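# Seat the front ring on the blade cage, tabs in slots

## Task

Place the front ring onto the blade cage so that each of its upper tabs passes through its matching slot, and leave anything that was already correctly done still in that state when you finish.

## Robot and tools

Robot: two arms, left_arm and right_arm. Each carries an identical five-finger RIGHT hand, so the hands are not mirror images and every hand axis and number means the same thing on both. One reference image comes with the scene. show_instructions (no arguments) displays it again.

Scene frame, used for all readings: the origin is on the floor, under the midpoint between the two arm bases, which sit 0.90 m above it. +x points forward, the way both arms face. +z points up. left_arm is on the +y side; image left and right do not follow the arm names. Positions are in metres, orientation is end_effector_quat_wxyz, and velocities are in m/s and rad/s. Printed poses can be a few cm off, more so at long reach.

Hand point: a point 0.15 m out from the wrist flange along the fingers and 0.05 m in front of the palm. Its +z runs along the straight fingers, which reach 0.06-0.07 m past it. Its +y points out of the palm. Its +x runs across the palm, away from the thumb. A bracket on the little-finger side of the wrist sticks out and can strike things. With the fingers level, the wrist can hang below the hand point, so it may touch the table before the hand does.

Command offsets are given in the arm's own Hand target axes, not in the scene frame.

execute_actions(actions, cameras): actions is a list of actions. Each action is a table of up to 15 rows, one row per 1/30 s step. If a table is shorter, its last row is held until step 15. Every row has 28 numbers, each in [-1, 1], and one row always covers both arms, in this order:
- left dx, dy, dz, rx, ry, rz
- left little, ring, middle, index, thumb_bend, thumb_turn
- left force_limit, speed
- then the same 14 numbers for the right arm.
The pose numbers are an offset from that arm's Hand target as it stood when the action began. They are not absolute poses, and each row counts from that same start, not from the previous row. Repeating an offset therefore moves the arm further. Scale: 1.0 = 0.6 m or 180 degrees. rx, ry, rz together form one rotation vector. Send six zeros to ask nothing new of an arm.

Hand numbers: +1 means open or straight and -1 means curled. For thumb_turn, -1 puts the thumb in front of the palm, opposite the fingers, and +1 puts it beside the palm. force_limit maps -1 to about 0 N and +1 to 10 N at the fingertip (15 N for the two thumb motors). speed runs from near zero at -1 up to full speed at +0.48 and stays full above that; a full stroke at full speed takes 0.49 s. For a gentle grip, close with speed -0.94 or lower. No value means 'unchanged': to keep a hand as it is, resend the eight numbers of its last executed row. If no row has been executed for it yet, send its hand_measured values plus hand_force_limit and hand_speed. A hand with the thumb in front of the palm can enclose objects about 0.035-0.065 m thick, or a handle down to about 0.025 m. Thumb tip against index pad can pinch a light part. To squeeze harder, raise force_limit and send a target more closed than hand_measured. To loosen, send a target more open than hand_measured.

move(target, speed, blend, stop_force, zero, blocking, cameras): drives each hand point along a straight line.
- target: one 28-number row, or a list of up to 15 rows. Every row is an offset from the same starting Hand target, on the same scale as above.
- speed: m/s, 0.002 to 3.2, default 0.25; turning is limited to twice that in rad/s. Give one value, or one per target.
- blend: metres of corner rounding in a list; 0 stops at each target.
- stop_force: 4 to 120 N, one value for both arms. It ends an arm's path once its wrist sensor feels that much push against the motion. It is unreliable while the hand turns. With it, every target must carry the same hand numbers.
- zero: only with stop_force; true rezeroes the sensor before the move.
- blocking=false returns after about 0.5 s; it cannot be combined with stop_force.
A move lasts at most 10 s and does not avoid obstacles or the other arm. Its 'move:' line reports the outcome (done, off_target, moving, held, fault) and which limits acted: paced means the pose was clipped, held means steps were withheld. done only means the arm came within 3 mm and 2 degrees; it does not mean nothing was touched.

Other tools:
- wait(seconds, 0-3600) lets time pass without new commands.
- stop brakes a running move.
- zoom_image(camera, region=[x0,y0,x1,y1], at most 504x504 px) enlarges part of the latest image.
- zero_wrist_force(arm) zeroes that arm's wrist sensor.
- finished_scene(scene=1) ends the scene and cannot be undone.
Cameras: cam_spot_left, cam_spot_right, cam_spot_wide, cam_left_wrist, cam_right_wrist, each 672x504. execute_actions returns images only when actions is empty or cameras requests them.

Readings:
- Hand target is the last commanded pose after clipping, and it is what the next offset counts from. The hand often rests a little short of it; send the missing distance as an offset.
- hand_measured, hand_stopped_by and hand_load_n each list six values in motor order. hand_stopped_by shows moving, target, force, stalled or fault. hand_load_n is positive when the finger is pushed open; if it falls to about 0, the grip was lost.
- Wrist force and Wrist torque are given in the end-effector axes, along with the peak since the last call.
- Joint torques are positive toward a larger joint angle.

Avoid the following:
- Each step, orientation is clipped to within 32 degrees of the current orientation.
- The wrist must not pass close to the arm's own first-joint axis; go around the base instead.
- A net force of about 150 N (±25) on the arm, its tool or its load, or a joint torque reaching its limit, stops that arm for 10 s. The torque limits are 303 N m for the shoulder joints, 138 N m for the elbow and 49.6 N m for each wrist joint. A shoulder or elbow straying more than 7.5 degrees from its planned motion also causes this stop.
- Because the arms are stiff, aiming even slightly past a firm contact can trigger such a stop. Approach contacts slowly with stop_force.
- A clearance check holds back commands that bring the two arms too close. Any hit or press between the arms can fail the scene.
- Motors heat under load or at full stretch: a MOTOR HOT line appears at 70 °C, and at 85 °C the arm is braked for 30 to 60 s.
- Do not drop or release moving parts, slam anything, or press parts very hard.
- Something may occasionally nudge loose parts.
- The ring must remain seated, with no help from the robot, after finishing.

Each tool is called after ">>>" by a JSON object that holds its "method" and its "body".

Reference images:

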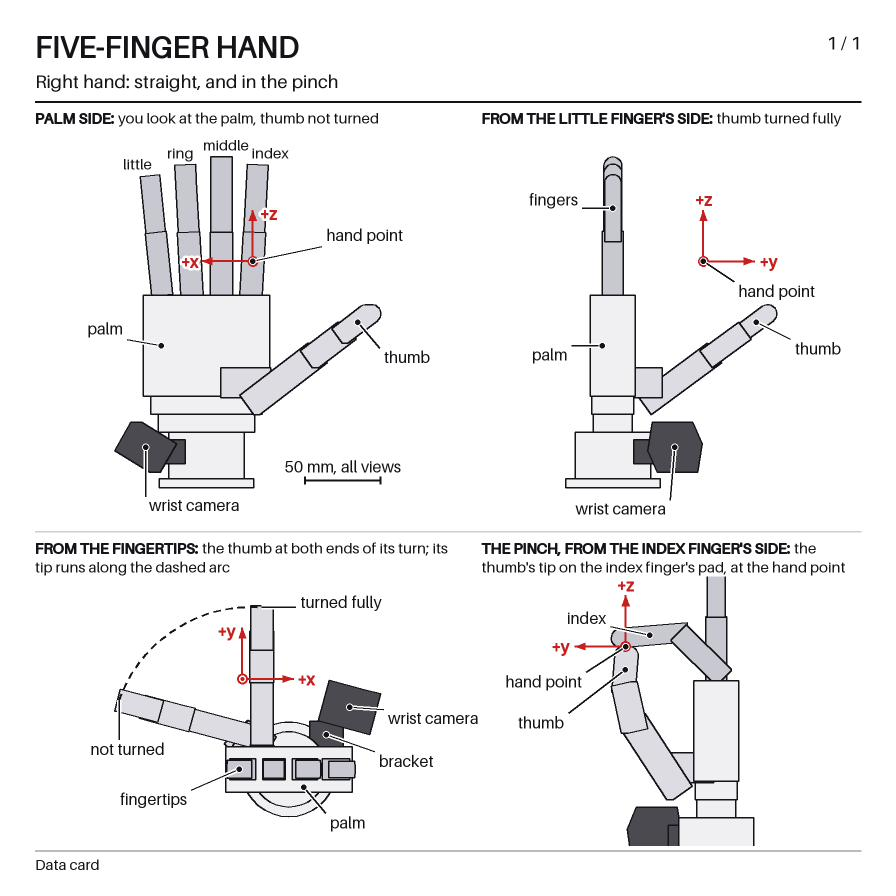

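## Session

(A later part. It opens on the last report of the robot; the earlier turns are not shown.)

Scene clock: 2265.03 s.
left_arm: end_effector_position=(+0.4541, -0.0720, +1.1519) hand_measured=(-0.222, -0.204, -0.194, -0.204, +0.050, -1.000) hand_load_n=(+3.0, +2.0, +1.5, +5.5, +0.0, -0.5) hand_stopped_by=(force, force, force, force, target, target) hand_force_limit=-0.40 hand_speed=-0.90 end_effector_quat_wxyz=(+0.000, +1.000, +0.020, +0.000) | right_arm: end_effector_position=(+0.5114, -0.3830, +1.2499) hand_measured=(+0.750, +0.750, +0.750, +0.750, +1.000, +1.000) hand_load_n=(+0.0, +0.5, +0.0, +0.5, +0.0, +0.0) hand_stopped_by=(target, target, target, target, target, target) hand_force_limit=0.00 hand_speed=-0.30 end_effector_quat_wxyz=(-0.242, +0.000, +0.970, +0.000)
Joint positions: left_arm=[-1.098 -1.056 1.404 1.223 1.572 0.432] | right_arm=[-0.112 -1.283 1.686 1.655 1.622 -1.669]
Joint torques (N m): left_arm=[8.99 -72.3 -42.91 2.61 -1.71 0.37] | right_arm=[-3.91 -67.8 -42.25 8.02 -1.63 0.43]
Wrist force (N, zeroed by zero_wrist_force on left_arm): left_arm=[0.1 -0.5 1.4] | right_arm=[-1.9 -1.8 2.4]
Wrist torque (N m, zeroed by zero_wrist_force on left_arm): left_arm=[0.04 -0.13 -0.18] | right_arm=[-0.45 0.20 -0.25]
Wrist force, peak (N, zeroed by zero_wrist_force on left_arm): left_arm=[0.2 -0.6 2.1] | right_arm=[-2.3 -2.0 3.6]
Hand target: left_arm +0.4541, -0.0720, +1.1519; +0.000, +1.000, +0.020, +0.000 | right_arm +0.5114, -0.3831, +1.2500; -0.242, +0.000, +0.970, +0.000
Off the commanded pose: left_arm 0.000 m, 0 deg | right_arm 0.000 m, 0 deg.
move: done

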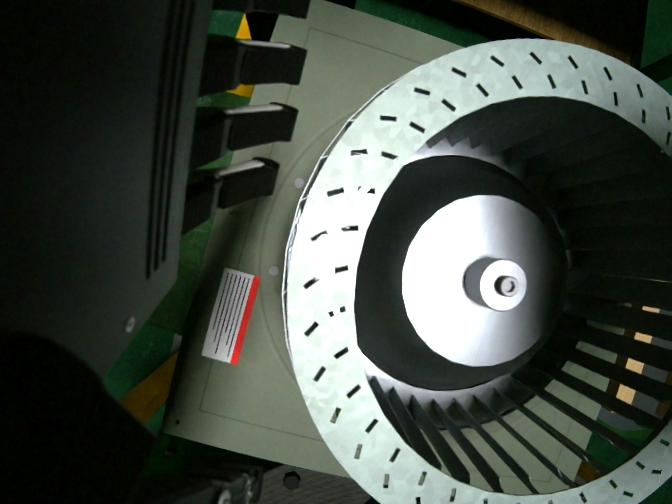

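>>> {"method": "move", "body": {"target": [[0,0,-0.0133,0,0,0,-0.4,-0.4,-0.4,-0.4,0.05,-1,-0.4,-0.9,0,0,0,0,0,0,0.75,0.75,0.75,0.75,1,1,0,-0.3],[-0.0005,0.0133,-0.0133,0,0,0,-0.4,-0.4,-0.4,-0.4,0.05,-1,-0.4,-0.9,0,0,0,0,0,0,0.75,0.75,0.75,0.75,1,1,0,-0.3]], "speed": 0.01, "cameras": ["cam_right_wrist", "cam_left_wrist"]}}

>>> {"method": "zoom_image", "body": {"camera": "cam_right_wrist", "region": [260, 120, 460, 270]}}

>>> {"method": "zoom_image", "body": {"camera": "cam_right_wrist", "region": [260, 260, 460, 410]}}

Scene clock: 2299.23 s.
left_arm: end_effector_position=(+0.4542, -0.0801, +1.1599) hand_measured=(-0.222, -0.204, -0.194, -0.204, +0.050, -1.000) hand_load_n=(+3.0, +2.5, +2.5, +5.0, +0.0, -0.5) hand_stopped_by=(force, force, force, force, target, target) hand_force_limit=-0.40 hand_speed=-0.90 end_effector_quat_wxyz=(+0.000, +1.000, +0.020, +0.000) | right_arm: end_effector_position=(+0.5114, -0.3831, +1.2500) hand_measured=(+0.750, +0.750, +0.750, +0.750, +1.000, +1.000) hand_load_n=(+0.0, +0.0, +0.0, +0.0, +0.0, +0.0) hand_stopped_by=(target, target, target, target, target, target) hand_force_limit=0.00 hand_speed=-0.30 end_effector_quat_wxyz=(-0.242, +0.000, +0.970, +0.000)
Joint positions: left_arm=[-1.103 -1.051 1.381 1.241 1.572 0.427] | right_arm=[-0.112 -1.283 1.685 1.655 1.622 -1.669]
Joint torques (N m): left_arm=[-10.86 -87.26 -32.47 5.76 -1.37 -1.52] | right_arm=[-10.18 -67.35 -41.93 3.76 1.6 -2.93]
Wrist force (N, zeroed by zero_wrist_force on left_arm): left_arm=[-0.2 0.7 1.0] | right_arm=[-1.9 -2.0 2.3]
Wrist torque (N m, zeroed by zero_wrist_force on left_arm): left_arm=[0.03 -0.13 0.18] | right_arm=[-0.48 0.19 -0.26]
Wrist force, peak (N, zeroed by zero_wrist_force on left_arm): left_arm=[0.0 1.6 1.2] | right_arm=[-2.3 -2.0 2.7]
Hand target: left_arm +0.4542, -0.0800, +1.1599; +0.000, +1.000, +0.020, +0.000 | right_arm +0.5114, -0.3831, +1.2500; -0.242, +0.000, +0.970, +0.000
Off the commanded pose: left_arm 0.000 m, 0 deg | right_arm 0.000 m, 0 deg.
move: done
Images, in order (width x height): cam_left_wrist 672x504, cam_right_wrist 672x504.

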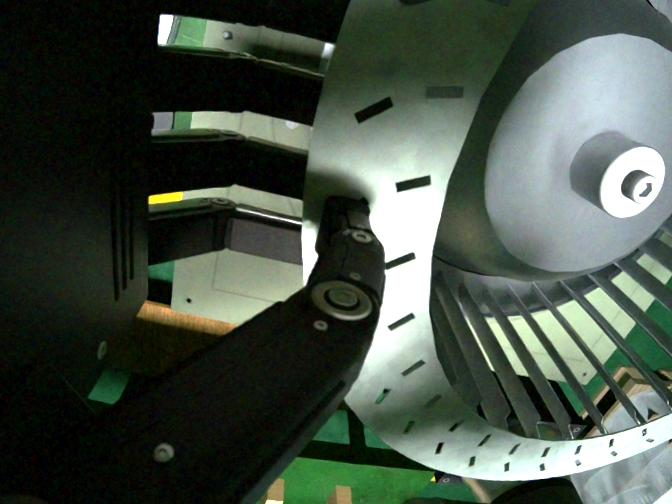

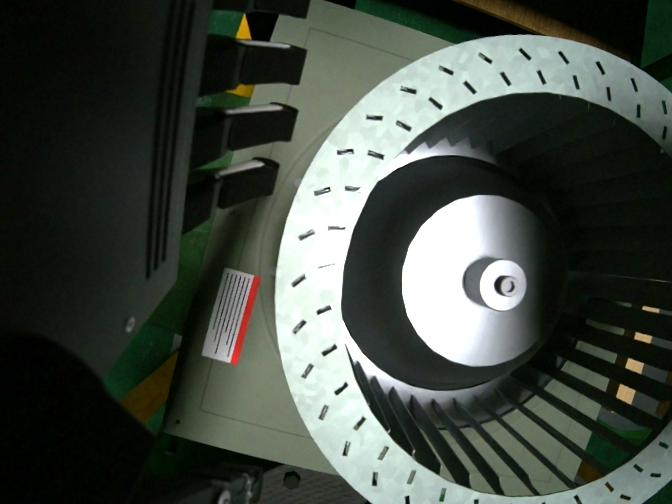

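Scaled by 2.520 from the camera's image (finer frame: 960x720).

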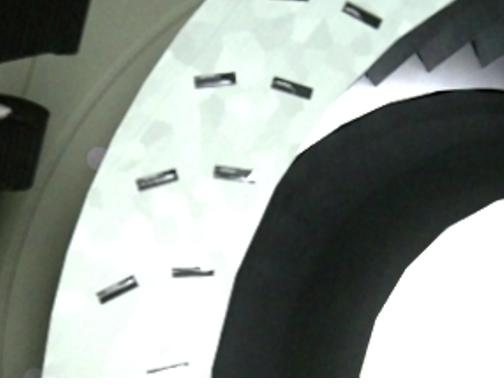

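Scaled by 2.520 from the camera's image (finer frame: 960x720).

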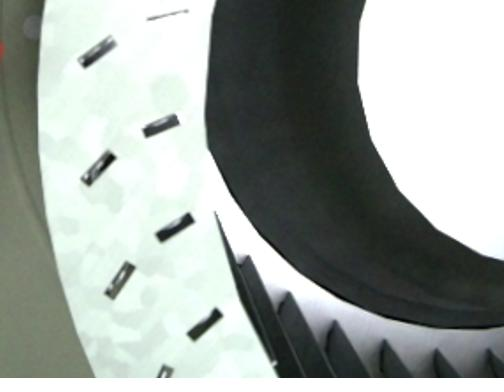

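>>> {"method": "zoom_image", "body": {"camera": "cam_right_wrist", "region": [285, 180, 375, 250]}}

>>> {"method": "zoom_image", "body": {"camera": "cam_right_wrist", "region": [285, 250, 375, 320]}}

>>> {"method": "zoom_image", "body": {"camera": "cam_right_wrist", "region": [285, 320, 375, 390]}}

>>> {"method": "zoom_image", "body": {"camera": "cam_right_wrist", "region": [320, 110, 410, 180]}}

Scaled by 5.600 from the camera's image (finer frame: 960x720).

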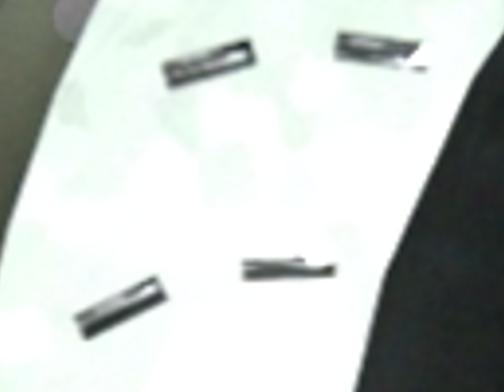

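Scaled by 5.600 from the camera's image (finer frame: 960x720).

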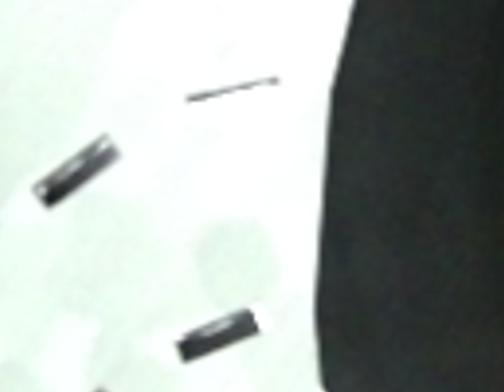

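Scaled by 5.600 from the camera's image (finer frame: 960x720).

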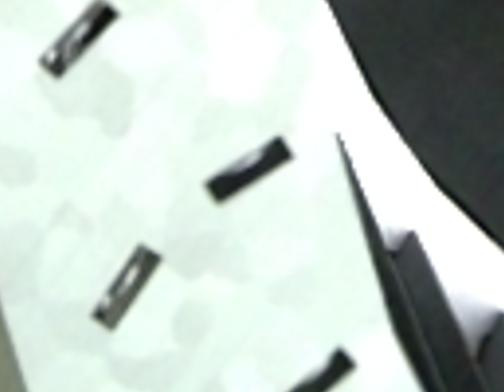

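Scaled by 5.600 from the camera's image (finer frame: 960x720).

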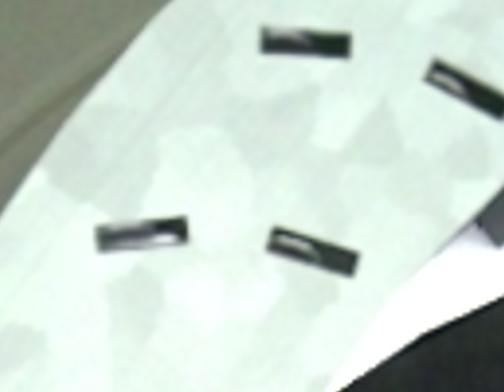

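>>> {"method": "move", "body": {"target": [0,0,0,0,0,0,-0.4,-0.4,-0.4,-0.4,0.05,-1,-0.4,-0.9,-0.04415,0,-0.02345,0,0,0,0.75,0.75,0.75,0.75,1,1,0,-0.3], "speed": 0.1, "cameras": ["cam_right_wrist"]}}

>>> {"method": "zoom_image", "body": {"camera": "cam_right_wrist", "region": [285, 110, 375, 180]}}

>>> {"method": "zoom_image", "body": {"camera": "cam_right_wrist", "region": [285, 180, 375, 250]}}

>>> {"method": "zoom_image", "body": {"camera": "cam_right_wrist", "region": [285, 250, 375, 320]}}

>>> {"method": "zoom_image", "body": {"camera": "cam_right_wrist", "region": [285, 320, 375, 390]}}

Scene clock: 2329.43 s.
left_arm: end_effector_position=(+0.4542, -0.0800, +1.1599) hand_measured=(-0.222, -0.204, -0.194, -0.204, +0.050, -1.000) hand_load_n=(+3.0, +2.5, +2.5, +5.0, +0.0, +0.0) hand_stopped_by=(force, force, force, force, target, target) hand_force_limit=-0.40 hand_speed=-0.90 end_effector_quat_wxyz=(+0.000, +1.000, +0.020, +0.000) | right_arm: end_effector_position=(+0.5413, -0.3830, +1.2499) hand_measured=(+0.750, +0.750, +0.750, +0.750, +1.000, +1.000) hand_load_n=(+0.0, +0.0, +0.0, +0.0, +0.0, +0.0) hand_stopped_by=(target, target, target, target, target, target) hand_force_limit=0.00 hand_speed=-0.30 end_effector_quat_wxyz=(-0.242, +0.000, +0.970, +0.000)
Joint positions: left_arm=[-1.103 -1.051 1.381 1.241 1.572 0.427] | right_arm=[-0.107 -1.236 1.623 1.672 1.62 -1.665]
Joint torques (N m): left_arm=[15.27 -97.04 -28.94 2.59 2.25 0.7] | right_arm=[1.42 -63.57 -29.29 1.46 -0.94 -0.06]
Wrist force (N, zeroed by zero_wrist_force on left_arm): left_arm=[-0.2 2.0 1.2] | right_arm=[-2.2 -2.0 2.7]
Wrist torque (N m, zeroed by zero_wrist_force on left_arm): left_arm=[0.10 -0.15 0.25] | right_arm=[-0.50 0.25 -0.27]
Wrist force, peak (N, zeroed by zero_wrist_force on left_arm): left_arm=[-0.4 2.5 1.9] | right_arm=[-3.1 -2.0 2.0]
Hand target: left_arm +0.4542, -0.0800, +1.1599; +0.000, +1.000, +0.020, +0.000 | right_arm +0.5414, -0.3831, +1.2499; -0.242, +0.000, +0.970, +0.000
Off the commanded pose: left_arm 0.000 m, 0 deg | right_arm 0.000 m, 0 deg.
move: done

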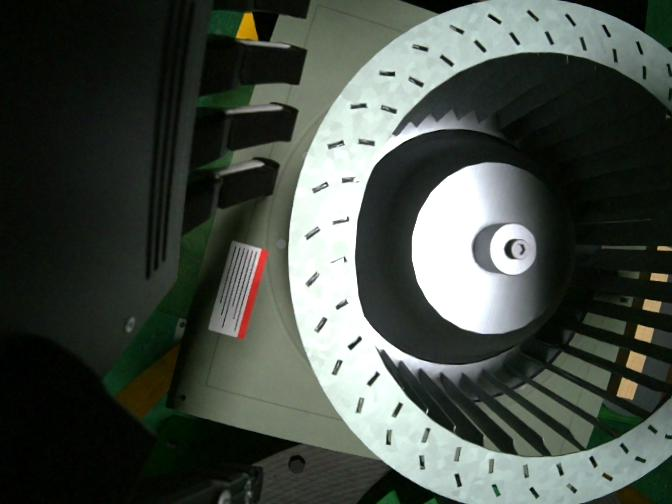

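Scaled by 5.600 from the camera's image (finer frame: 960x720).

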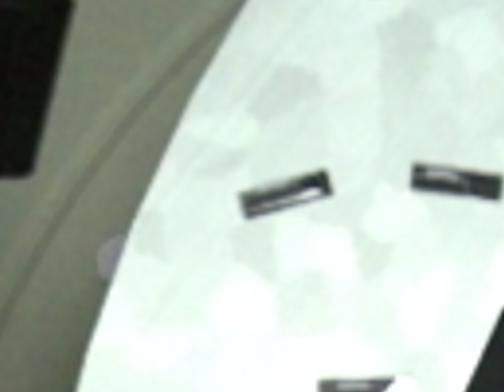

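Scaled by 5.600 from the camera's image (finer frame: 960x720).

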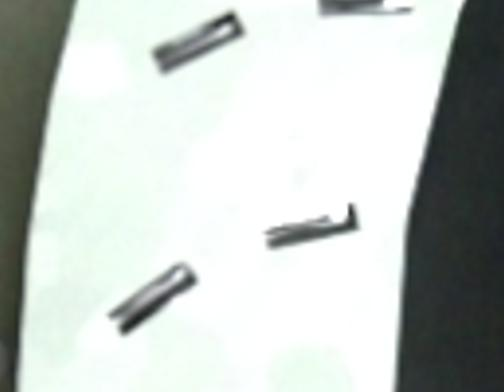

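Scaled by 5.600 from the camera's image (finer frame: 960x720).

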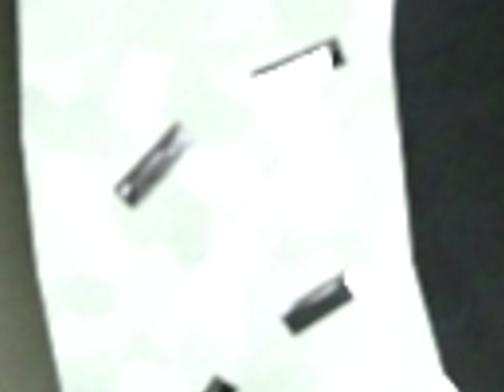

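Scaled by 5.600 from the camera's image (finer frame: 960x720).

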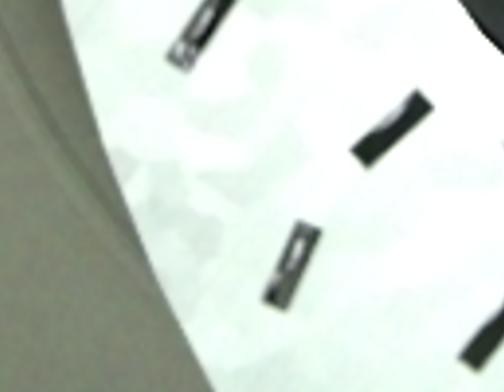

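>>> {"method": "wait", "body": {"seconds": 1, "cameras": ["cam_spot_left","cam_spot_right","cam_spot_wide"]}}

>>> {"method": "zoom_image", "body": {"camera": "cam_spot_left", "region": [340, 180, 480, 285]}}

>>> {"method": "zoom_image", "body": {"camera": "cam_spot_right", "region": [290, 230, 420, 330]}}

>>> {"method": "zoom_image", "body": {"camera": "cam_spot_wide", "region": [310, 180, 430, 270]}}

Scene clock: 2358.10 s.
left_arm: end_effector_position=(+0.4542, -0.0800, +1.1599) hand_measured=(-0.222, -0.204, -0.194, -0.204, +0.050, -1.000) hand_load_n=(+3.0, +3.0, +3.0, +4.5, +0.0, -0.5) hand_stopped_by=(force, force, force, force, target, target) hand_force_limit=-0.40 hand_speed=-0.90 end_effector_quat_wxyz=(+0.000, +1.000, +0.020, +0.000) | right_arm: end_effector_position=(+0.5414, -0.3831, +1.2499) hand_measured=(+0.750, +0.750, +0.750, +0.750, +1.000, +1.000) hand_load_n=(+0.0, +0.0, +0.0, +0.0, +0.0, +0.0) hand_stopped_by=(target, target, target, target, target, target) hand_force_limit=0.00 hand_speed=-0.30 end_effector_quat_wxyz=(-0.242, +0.000, +0.970, +0.000)
Joint positions: left_arm=[-1.103 -1.051 1.381 1.241 1.572 0.427] | right_arm=[-0.107 -1.236 1.623 1.672 1.62 -1.665]
Joint torques (N m): left_arm=[15.22 -96.27 -29.08 3.05 2.64 0.56] | right_arm=[-11.22 -74.71 -40.94 1.7 1.58 -2.36]
Wrist force (N, zeroed by zero_wrist_force on left_arm): left_arm=[-0.3 2.1 1.1] | right_arm=[-2.3 -1.5 2.4]
Wrist torque (N m, zeroed by zero_wrist_force on left_arm): left_arm=[0.12 -0.13 0.24] | right_arm=[-0.41 0.28 -0.26]
Wrist force, peak (N, zeroed by zero_wrist_force on left_arm): left_arm=[0.1 2.7 1.7] | right_arm=[-2.2 -2.2 2.9]
Hand target: left_arm +0.4542, -0.0800, +1.1599; +0.000, +1.000, +0.020, +0.000 | right_arm +0.5414, -0.3831, +1.2499; -0.242, +0.000, +0.970, +0.000
Off the commanded pose: left_arm 0.000 m, 0 deg | right_arm 0.000 m, 0 deg.
wait: 1.00 s; at rest from the start

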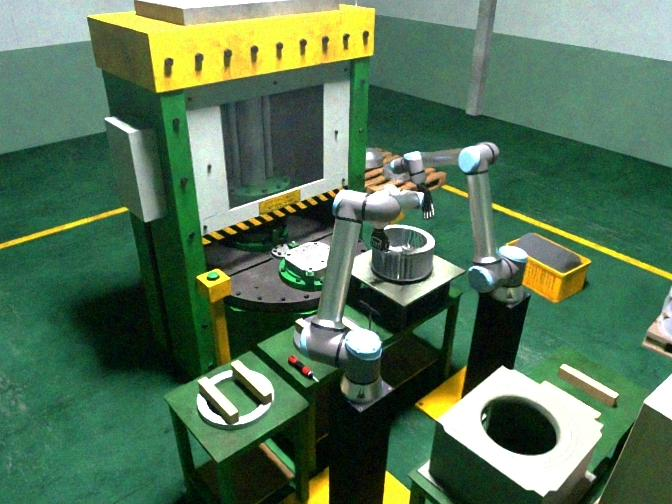

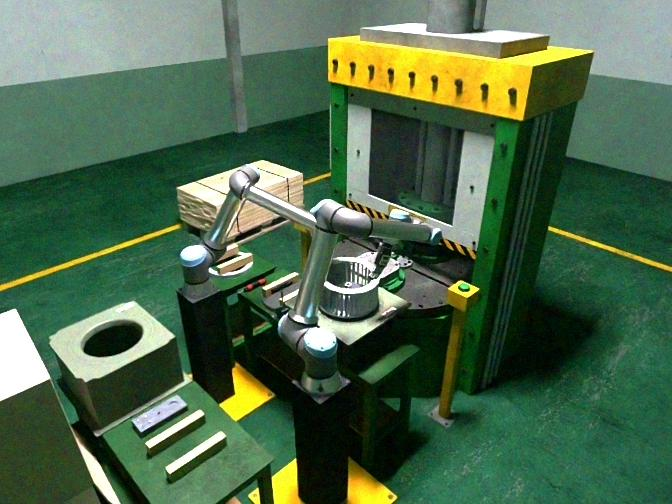

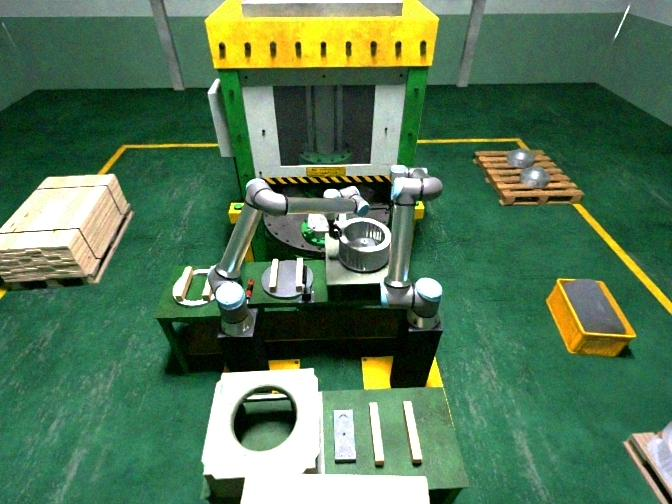

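Scaled by 3.600.

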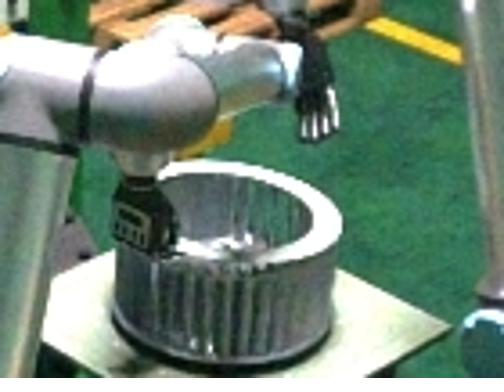

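Scaled by 3.877.

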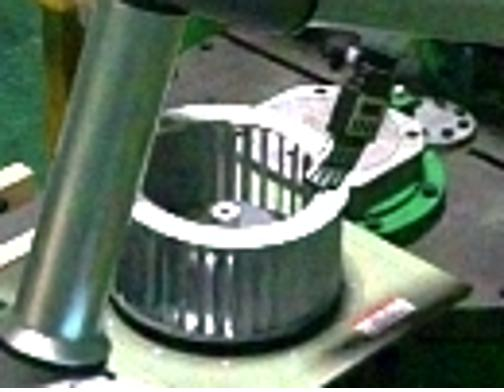

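Scaled by 4.200.

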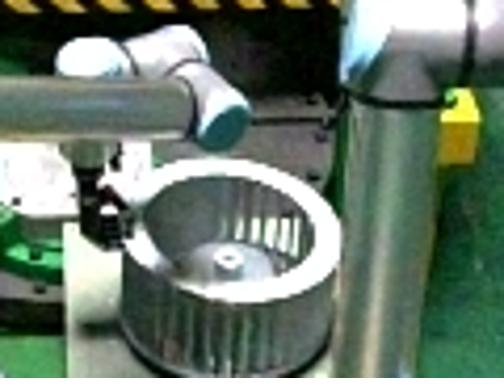

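>>> {"method": "move", "body": {"target": [0,0,-0.01,0,0,0,-0.4,-0.4,-0.4,-0.4,0.05,-1,-0.4,-0.9,0,0,0,0,0,0,0.75,0.75,0.75,0.75,1,1,0,-0.3], "speed": 0.02, "cameras": ["cam_left_wrist","cam_right_wrist"]}}

Scene clock: 2370.13 s.
left_arm: end_effector_position=(+0.4542, -0.0800, +1.1661) hand_measured=(-0.222, -0.204, -0.194, -0.204, +0.050, -1.000) hand_load_n=(+2.5, +2.5, +3.0, +4.5, +0.0, -0.5) hand_stopped_by=(force, force, force, force, target, target) hand_force_limit=-0.40 hand_speed=-0.90 end_effector_quat_wxyz=(+0.000, +1.000, +0.021, +0.000) | right_arm: end_effector_position=(+0.5414, -0.3831, +1.2499) hand_measured=(+0.750, +0.750, +0.750, +0.750, +1.000, +1.000) hand_load_n=(+0.0, +0.0, +0.0, +0.0, +0.0, +0.0) hand_stopped_by=(target, target, target, target, target, target) hand_force_limit=0.00 hand_speed=-0.30 end_effector_quat_wxyz=(-0.242, +0.000, +0.970, +0.000)
Joint positions: left_arm=[-1.103 -1.054 1.375 1.25 1.572 0.427] | right_arm=[-0.107 -1.236 1.623 1.672 1.62 -1.665]
Joint torques (N m): left_arm=[15.23 -82.55 -32.21 3.14 2.33 0.76] | right_arm=[-9.71 -74.28 -41.47 1.88 1.32 -2.1]
Wrist force (N, zeroed by zero_wrist_force on left_arm): left_arm=[-0.4 1.8 1.1] | right_arm=[-2.2 -1.8 2.7]
Wrist torque (N m, zeroed by zero_wrist_force on left_arm): left_arm=[0.06 -0.14 0.29] | right_arm=[-0.48 0.26 -0.28]
Wrist force, peak (N, zeroed by zero_wrist_force on left_arm): left_arm=[-0.7 2.5 2.1] | right_arm=[-2.3 -2.3 2.7]
Hand target: left_arm +0.4542, -0.0800, +1.1659; +0.000, +1.000, +0.020, +0.000 | right_arm +0.5414, -0.3831, +1.2499; -0.242, +0.000, +0.970, +0.000
Off the commanded pose: left_arm 0.000 m, 0 deg | right_arm 0.000 m, 0 deg.
move: done

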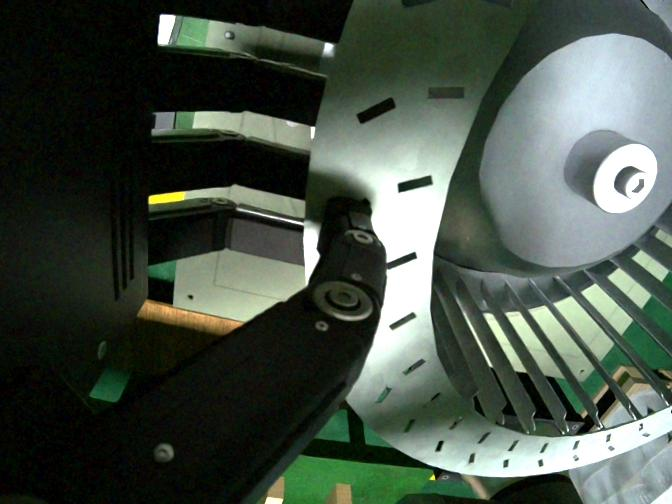

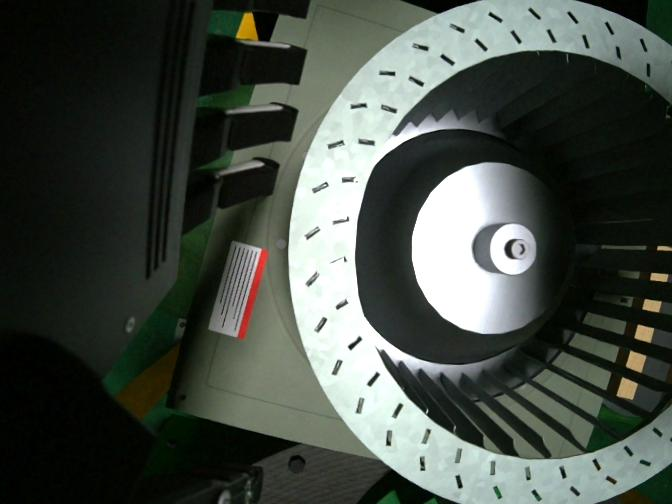

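>>> {"method": "zoom_image", "body": {"camera": "cam_right_wrist", "region": [285, 180, 375, 250]}}

>>> {"method": "zoom_image", "body": {"camera": "cam_right_wrist", "region": [285, 250, 375, 320]}}

>>> {"method": "zoom_image", "body": {"camera": "cam_right_wrist", "region": [285, 320, 375, 390]}}

Scaled by 5.600 from the camera's image (finer frame: 960x720).

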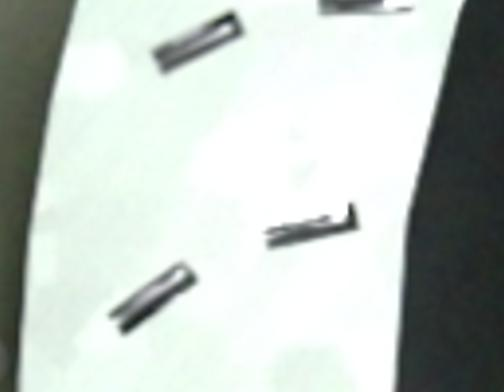

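Scaled by 5.600 from the camera's image (finer frame: 960x720).

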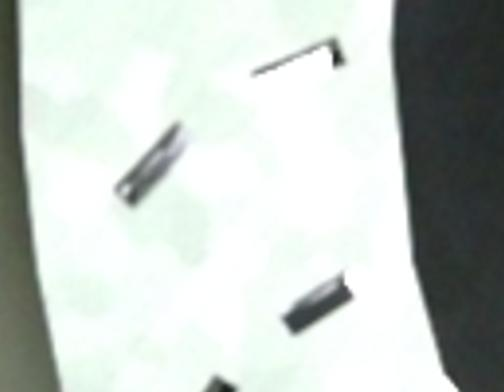

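Scaled by 5.600 from the camera's image (finer frame: 960x720).

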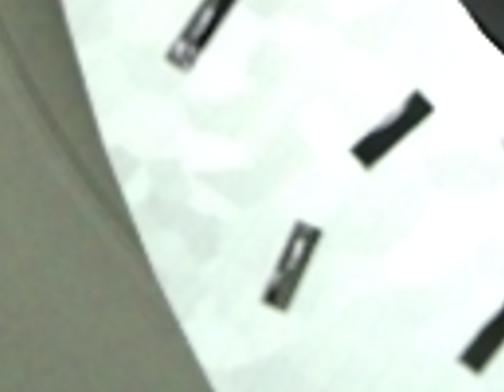

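>>> {"method": "move", "body": {"target": [0,0.00167,0,0,0,0,-0.4,-0.4,-0.4,-0.4,0.05,-1,-0.4,-0.9,0,0,0,0,0,0,0.75,0.75,0.75,0.75,1,1,0,-0.3], "speed": 0.02, "cameras": ["cam_right_wrist"]}}

>>> {"method": "zoom_image", "body": {"camera": "cam_right_wrist", "region": [285, 180, 375, 250]}}

>>> {"method": "zoom_image", "body": {"camera": "cam_right_wrist", "region": [285, 250, 375, 320]}}

Scene clock: 2399.47 s.
left_arm: end_effector_position=(+0.4542, -0.0810, +1.1659) hand_measured=(-0.222, -0.204, -0.194, -0.204, +0.050, -1.000) hand_load_n=(+2.5, +2.5, +3.5, +4.0, +0.0, +0.0) hand_stopped_by=(force, force, force, force, target, target) hand_force_limit=-0.40 hand_speed=-0.90 end_effector_quat_wxyz=(+0.000, +1.000, +0.021, +0.000) | right_arm: end_effector_position=(+0.5414, -0.3831, +1.2499) hand_measured=(+0.750, +0.750, +0.750, +0.750, +1.000, +1.000) hand_load_n=(+0.0, +0.0, +0.0, +0.0, +0.0, +0.0) hand_stopped_by=(target, target, target, target, target, target) hand_force_limit=0.00 hand_speed=-0.30 end_effector_quat_wxyz=(-0.242, +0.000, +0.970, +0.000)
Joint positions: left_arm=[-1.103 -1.053 1.373 1.251 1.572 0.427] | right_arm=[-0.107 -1.236 1.623 1.672 1.62 -1.665]
Joint torques (N m): left_arm=[-17.91 -91.96 -30.09 4.7 -2.67 -2.3] | right_arm=[-9.05 -72.51 -26.2 2.07 0.1 -3.06]
Wrist force (N, zeroed by zero_wrist_force on left_arm): left_arm=[-0.3 2.0 0.7] | right_arm=[-1.9 -1.6 2.5]
Wrist torque (N m, zeroed by zero_wrist_force on left_arm): left_arm=[0.12 -0.18 0.31] | right_arm=[-0.44 0.21 -0.24]
Wrist force, peak (N, zeroed by zero_wrist_force on left_arm): left_arm=[-0.4 2.4 1.6] | right_arm=[-2.3 -1.8 3.1]
Hand target: left_arm +0.4542, -0.0810, +1.1659; +0.000, +1.000, +0.020, +0.000 | right_arm +0.5414, -0.3831, +1.2499; -0.242, +0.000, +0.970, +0.000
Off the commanded pose: left_arm 0.000 m, 0 deg | right_arm 0.000 m, 0 deg.
move: done

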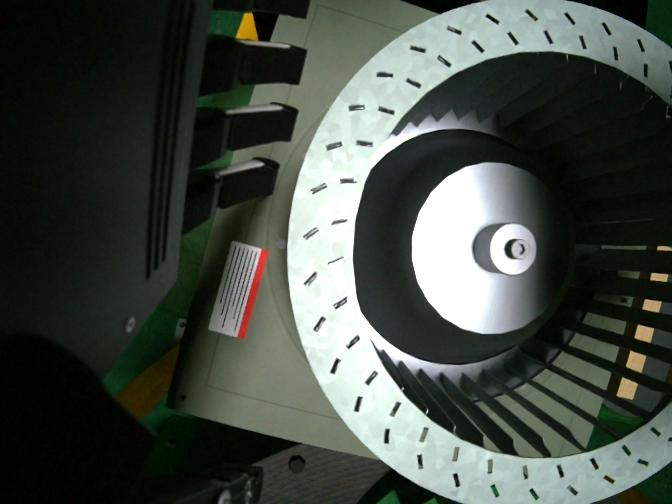

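Scaled by 5.600 from the camera's image (finer frame: 960x720).

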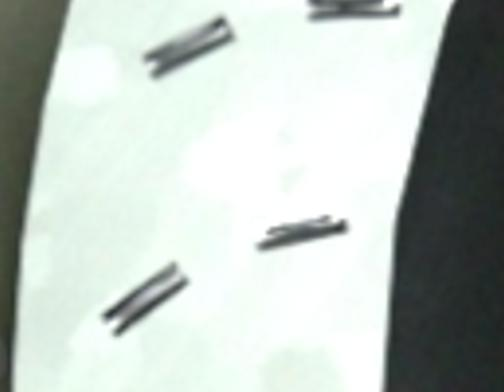

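Scaled by 5.600 from the camera's image (finer frame: 960x720).

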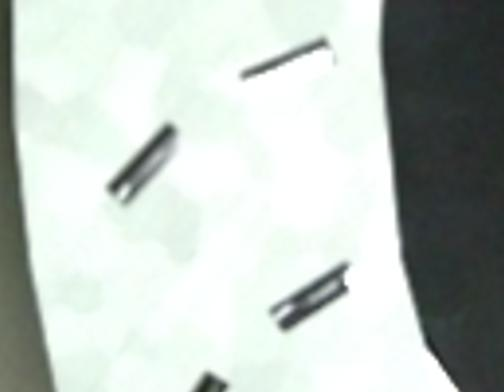

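>>> {"method": "move", "body": {"target": [0,-0.00083,0,0,0,0,-0.4,-0.4,-0.4,-0.4,0.05,-1,-0.4,-0.9,0.0442,0.0333,0.0234,0,0,0,0.75,0.75,0.75,0.75,1,1,0,-0.3], "speed": 0.03, "cameras": ["cam_right_wrist"]}}

>>> {"method": "zoom_image", "body": {"camera": "cam_right_wrist", "region": [250, 90, 350, 165]}}

>>> {"method": "zoom_image", "body": {"camera": "cam_right_wrist", "region": [250, 160, 350, 235]}}

>>> {"method": "zoom_image", "body": {"camera": "cam_right_wrist", "region": [250, 230, 350, 305]}}

>>> {"method": "zoom_image", "body": {"camera": "cam_right_wrist", "region": [250, 300, 350, 375]}}

>>> {"method": "zoom_image", "body": {"camera": "cam_right_wrist", "region": [270, 370, 370, 445]}}

Scene clock: 2435.57 s.
left_arm: end_effector_position=(+0.4542, -0.0805, +1.1659) hand_measured=(-0.222, -0.204, -0.194, -0.204, +0.050, -1.000) hand_load_n=(+2.0, +2.0, +3.0, +3.5, +2.5, +0.0) hand_stopped_by=(force, force, force, force, target, target) hand_force_limit=-0.40 hand_speed=-0.90 end_effector_quat_wxyz=(+0.000, +1.000, +0.020, +0.000) | right_arm: end_effector_position=(+0.5113, -0.3630, +1.2500) hand_measured=(+0.750, +0.750, +0.750, +0.750, +1.000, +1.000) hand_load_n=(+0.0, +0.0, +0.0, +0.0, +0.0, +0.0) hand_stopped_by=(target, target, target, target, target, target) hand_force_limit=0.00 hand_speed=-0.30 end_effector_quat_wxyz=(-0.242, +0.000, +0.970, +0.000)
Joint positions: left_arm=[-1.103 -1.053 1.374 1.25 1.572 0.427] | right_arm=[-0.079 -1.277 1.678 1.658 1.607 -1.64]
Joint torques (N m): left_arm=[16.33 -96.49 -28.46 3.13 -1.76 1.63] | right_arm=[-9.57 -43.45 -42.07 3.96 -1.04 -0.56]
Wrist force (N, zeroed by zero_wrist_force on left_arm): left_arm=[-0.5 3.1 1.0] | right_arm=[-1.8 -1.9 2.4]
Wrist torque (N m, zeroed by zero_wrist_force on left_arm): left_arm=[0.09 -0.17 0.24] | right_arm=[-0.48 0.19 -0.25]
Wrist force, peak (N, zeroed by zero_wrist_force on left_arm): left_arm=[-1.2 3.5 1.6] | right_arm=[-2.5 -2.4 2.5]
Hand target: left_arm +0.4542, -0.0805, +1.1659; +0.000, +1.000, +0.020, +0.000 | right_arm +0.5114, -0.3631, +1.2500; -0.242, +0.000, +0.970, +0.000
Off the commanded pose: left_arm 0.000 m, 0 deg | right_arm 0.000 m, 0 deg.
move: done

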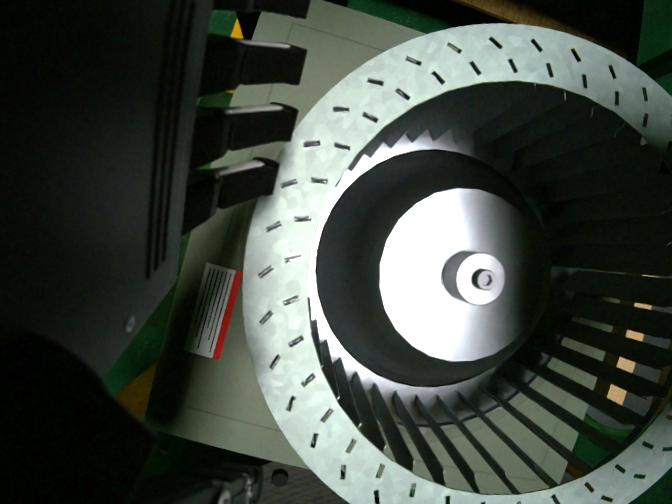

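Scaled by 5.040 from the camera's image (finer frame: 960x720).

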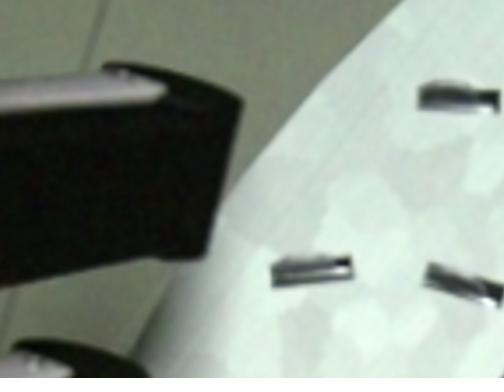

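Scaled by 5.040 from the camera's image (finer frame: 960x720).

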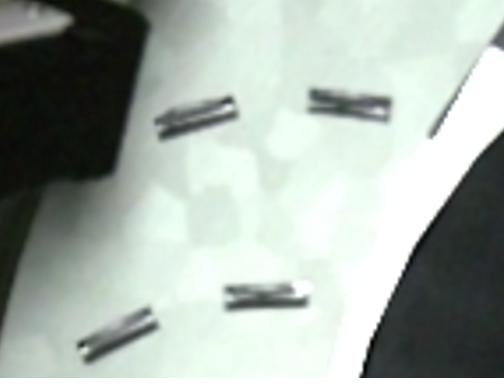

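Scaled by 5.040 from the camera's image (finer frame: 960x720).

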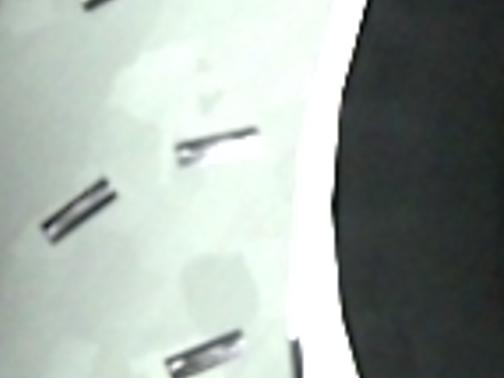

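Scaled by 5.040 from the camera's image (finer frame: 960x720).

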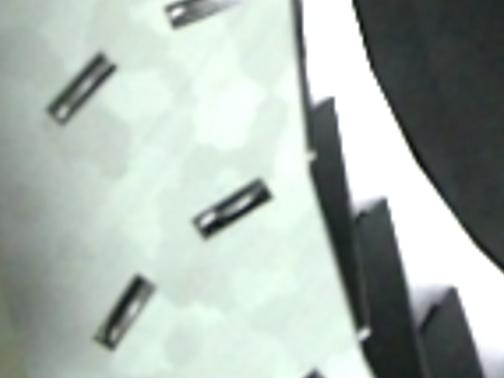

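Scaled by 5.040 from the camera's image (finer frame: 960x720).

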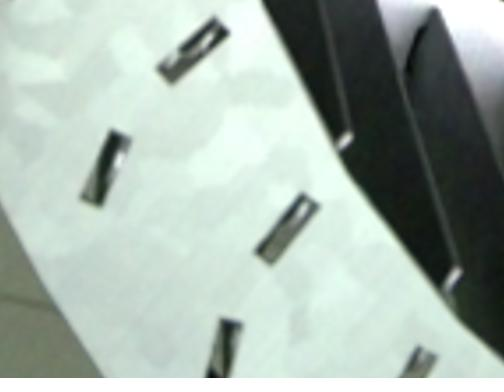

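>>> {"method": "move", "body": {"target": [0,0,0,0,0,0,-0.4,-0.4,-0.4,-0.4,0.05,-1,-0.4,-0.9,0.265,0.188,0.1407,0,0,0,0.75,0.75,0.75,0.75,1,1,0,-0.3], "speed": 0.08, "cameras": ["cam_right_wrist", "cam_spot_wide"]}}

Scene clock: 2456.67 s.
left_arm: end_effector_position=(+0.4542, -0.0805, +1.1659) hand_measured=(-0.222, -0.204, -0.194, -0.204, +0.050, -1.000) hand_load_n=(+2.0, +2.5, +3.0, +3.5, +2.0, +0.0) hand_stopped_by=(force, force, force, force, target, target) hand_force_limit=-0.40 hand_speed=-0.90 end_effector_quat_wxyz=(+0.000, +1.000, +0.020, +0.000) | right_arm: end_effector_position=(+0.3313, -0.2500, +1.2503) hand_measured=(+0.750, +0.750, +0.750, +0.750, +1.000, +1.000) hand_load_n=(+0.0, +0.0, +0.0, +0.0, +0.0, +0.0) hand_stopped_by=(target, target, target, target, target, target) hand_force_limit=0.00 hand_speed=-0.30 end_effector_quat_wxyz=(-0.242, +0.000, +0.970, +0.000) end_effector_velocity=(+0.004, -0.002, +0.000) end_effector_angular_velocity=(+0.000, -0.002, +0.003)
Joint positions: left_arm=[-1.103 -1.053 1.374 1.25 1.572 0.427] | right_arm=[0.147 -1.488 1.934 1.61 1.501 -1.44]
Joint velocities: left_arm=[within noise] | right_arm=[-0.006 0.003 -0.005 0 0.004 -0.007]
Joint torques (N m): left_arm=[14.98 -83.53 -39.58 5.9 -1.78 -1.21] | right_arm=[-17.7 -24.83 -41.14 4.01 1.73 -3.62]
Wrist force (N, zeroed by zero_wrist_force on left_arm): left_arm=[-0.9 3.1 1.6] | right_arm=[-1.6 -1.9 2.2]
Wrist torque (N m, zeroed by zero_wrist_force on left_arm): left_arm=[0.04 -0.14 0.21] | right_arm=[-0.48 0.16 -0.13]
Wrist force, peak (N, zeroed by zero_wrist_force on left_arm): left_arm=[-0.6 4.1 1.8] | right_arm=[-2.7 -2.8 2.0]
Hand target: left_arm +0.4542, -0.0805, +1.1659; +0.000, +1.000, +0.020, +0.000 | right_arm +0.3315, -0.2501, +1.2504; -0.242, +0.000, +0.970, +0.000
Off the commanded pose: left_arm 0.000 m, 0 deg | right_arm 0.000 m, 0 deg.
move: done
Images, in order (width x height): cam_spot_wide 672x504, cam_right_wrist 672x504.

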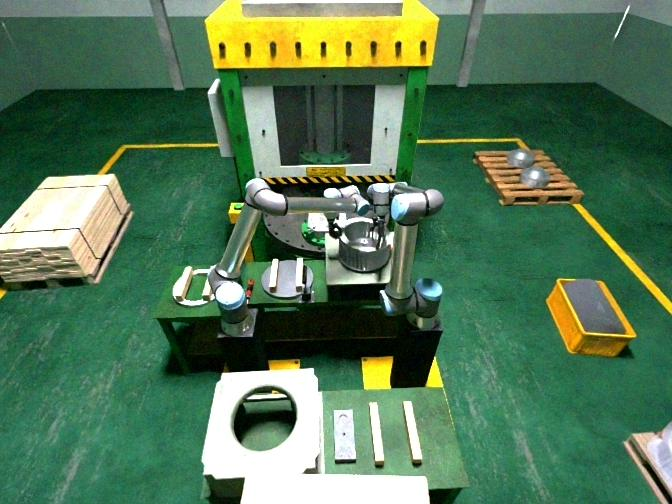

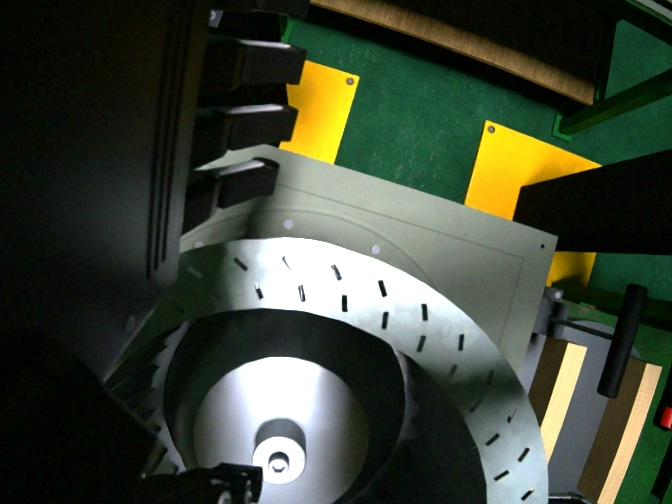

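>>> {"method": "zoom_image", "body": {"camera": "cam_right_wrist", "region": [170, 235, 270, 310]}}

>>> {"method": "zoom_image", "body": {"camera": "cam_right_wrist", "region": [250, 235, 350, 310]}}

>>> {"method": "zoom_image", "body": {"camera": "cam_right_wrist", "region": [330, 255, 430, 330]}}

>>> {"method": "zoom_image", "body": {"camera": "cam_right_wrist", "region": [400, 290, 520, 380]}}

Scaled by 5.040 from the camera's image (finer frame: 960x720).

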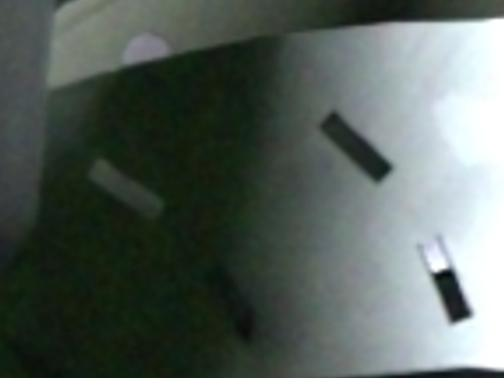

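Scaled by 5.040 from the camera's image (finer frame: 960x720).

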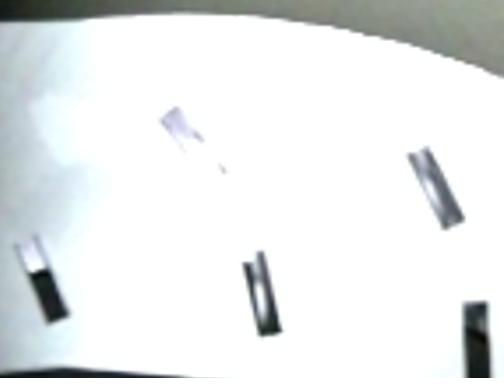

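Scaled by 5.040 from the camera's image (finer frame: 960x720).

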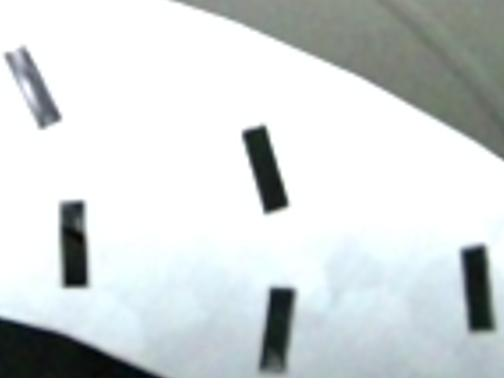

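Scaled by 4.200 from the camera's image (finer frame: 960x720).

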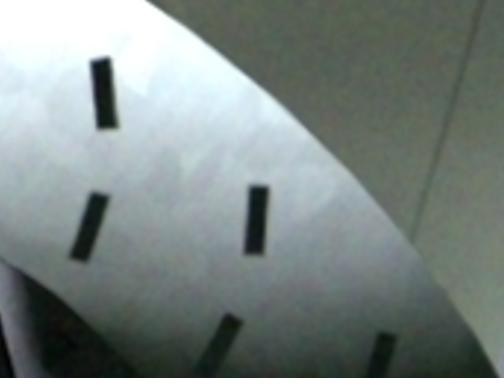

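>>> {"method": "move", "body": {"target": [[0,0,0,0,0,0,-0.4,-0.4,-0.4,-0.4,0.05,-1,-0.4,-0.9,-0.0461,-0.4167,-0.1565,0,0,0,0.75,0.75,0.75,0.75,1,1,0,-0.3],[0,0,0,0,0,0,-0.4,-0.4,-0.4,-0.4,0.05,-1,-0.4,-0.9,-0.2156,-0.4833,-0.1145,-0.3771,-0.1282,-0.1061,0.75,0.75,0.75,0.75,1,1,0,-0.3],[0,0,0,0,0,0,-0.4,-0.4,-0.4,-0.4,0.05,-1,-0.4,-0.9,-0.3133,-0.4167,0.0695,-0.3771,-0.1282,-0.1061,0.75,0.75,0.75,0.75,1,1,0,-0.3]], "speed": 0.12, "blend": 0.02, "cameras": ["cam_right_wrist"]}}

Scene clock: 2493.13 s.
left_arm: end_effector_position=(+0.4542, -0.0805, +1.1659) hand_measured=(-0.222, -0.204, -0.194, -0.204, +0.050, -1.000) hand_load_n=(+2.0, +2.5, +3.0, +4.0, +2.5, +0.0) hand_stopped_by=(force, force, force, force, target, target) hand_force_limit=-0.40 hand_speed=-0.90 end_effector_quat_wxyz=(+0.000, +1.000, +0.020, +0.000) | right_arm: end_effector_position=(+0.4776, -0.5001, +1.1250) hand_measured=(+0.750, +0.750, +0.750, +0.750, +1.000, +1.000) hand_load_n=(+0.0, +0.0, +0.0, +0.0, +0.0, +0.0) hand_stopped_by=(target, target, target, target, target, target) hand_force_limit=0.00 hand_speed=-0.30 end_effector_quat_wxyz=(-0.011, -0.017, +0.819, +0.573)
Joint positions: left_arm=[-1.103 -1.053 1.374 1.25 1.572 0.427] | right_arm=[-0.802 -0.984 2.213 1.458 0.895 -2.846]
Joint torques (N m): left_arm=[13.61 -84.51 -39.64 6.04 -1.32 -1.21] | right_arm=[-18.13 -49.58 -19.09 3.83 2.15 -3.06]
Wrist force (N, zeroed by zero_wrist_force on left_arm): left_arm=[-0.9 3.5 1.4] | right_arm=[-0.7 -3.5 2.1]
Wrist torque (N m, zeroed by zero_wrist_force on left_arm): left_arm=[0.12 -0.15 0.23] | right_arm=[-0.65 0.09 -0.15]
Wrist force, peak (N, zeroed by zero_wrist_force on left_arm): left_arm=[-1.3 3.9 1.7] | right_arm=[-0.3 -4.9 2.7]
Hand target: left_arm +0.4542, -0.0805, +1.1659; +0.000, +1.000, +0.020, +0.000 | right_arm +0.4776, -0.5002, +1.1250; -0.011, -0.017, +0.819, +0.573
Off the commanded pose: left_arm 0.000 m, 0 deg | right_arm 0.000 m, 0 deg.
move: done

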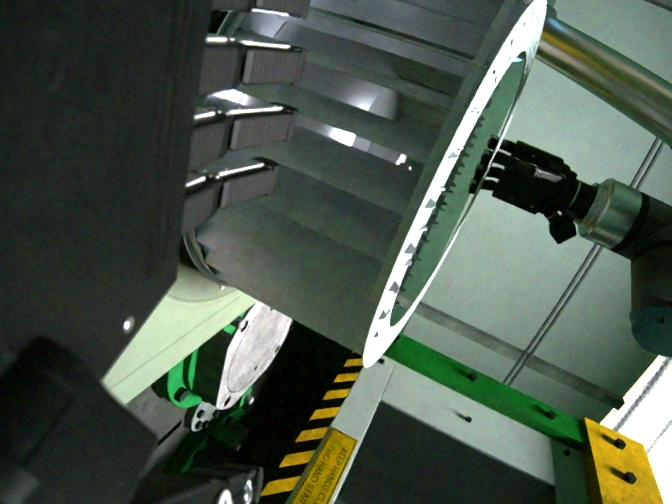

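Excellent view. Zoom on the gap.

>>> {"method": "zoom_image", "body": {"camera": "cam_right_wrist", "region": [350, 200, 480, 370]}}

>>> {"method": "zoom_image", "body": {"camera": "cam_right_wrist", "region": [410, 0, 570, 210]}}

Scaled by 2.965 from the camera's image (finer frame: 960x720).

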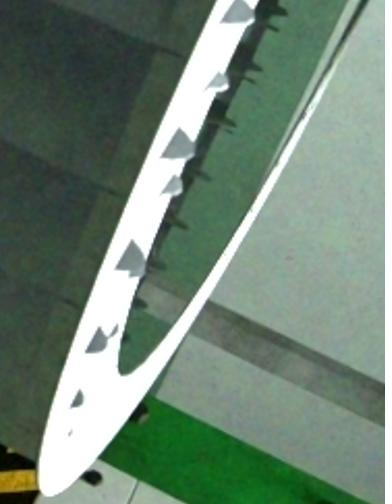

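Scaled by 2.400 from the camera's image (finer frame: 960x720).

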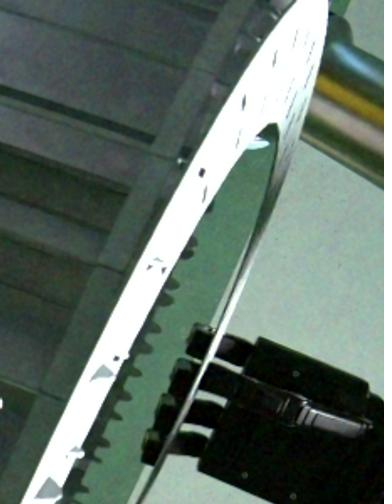

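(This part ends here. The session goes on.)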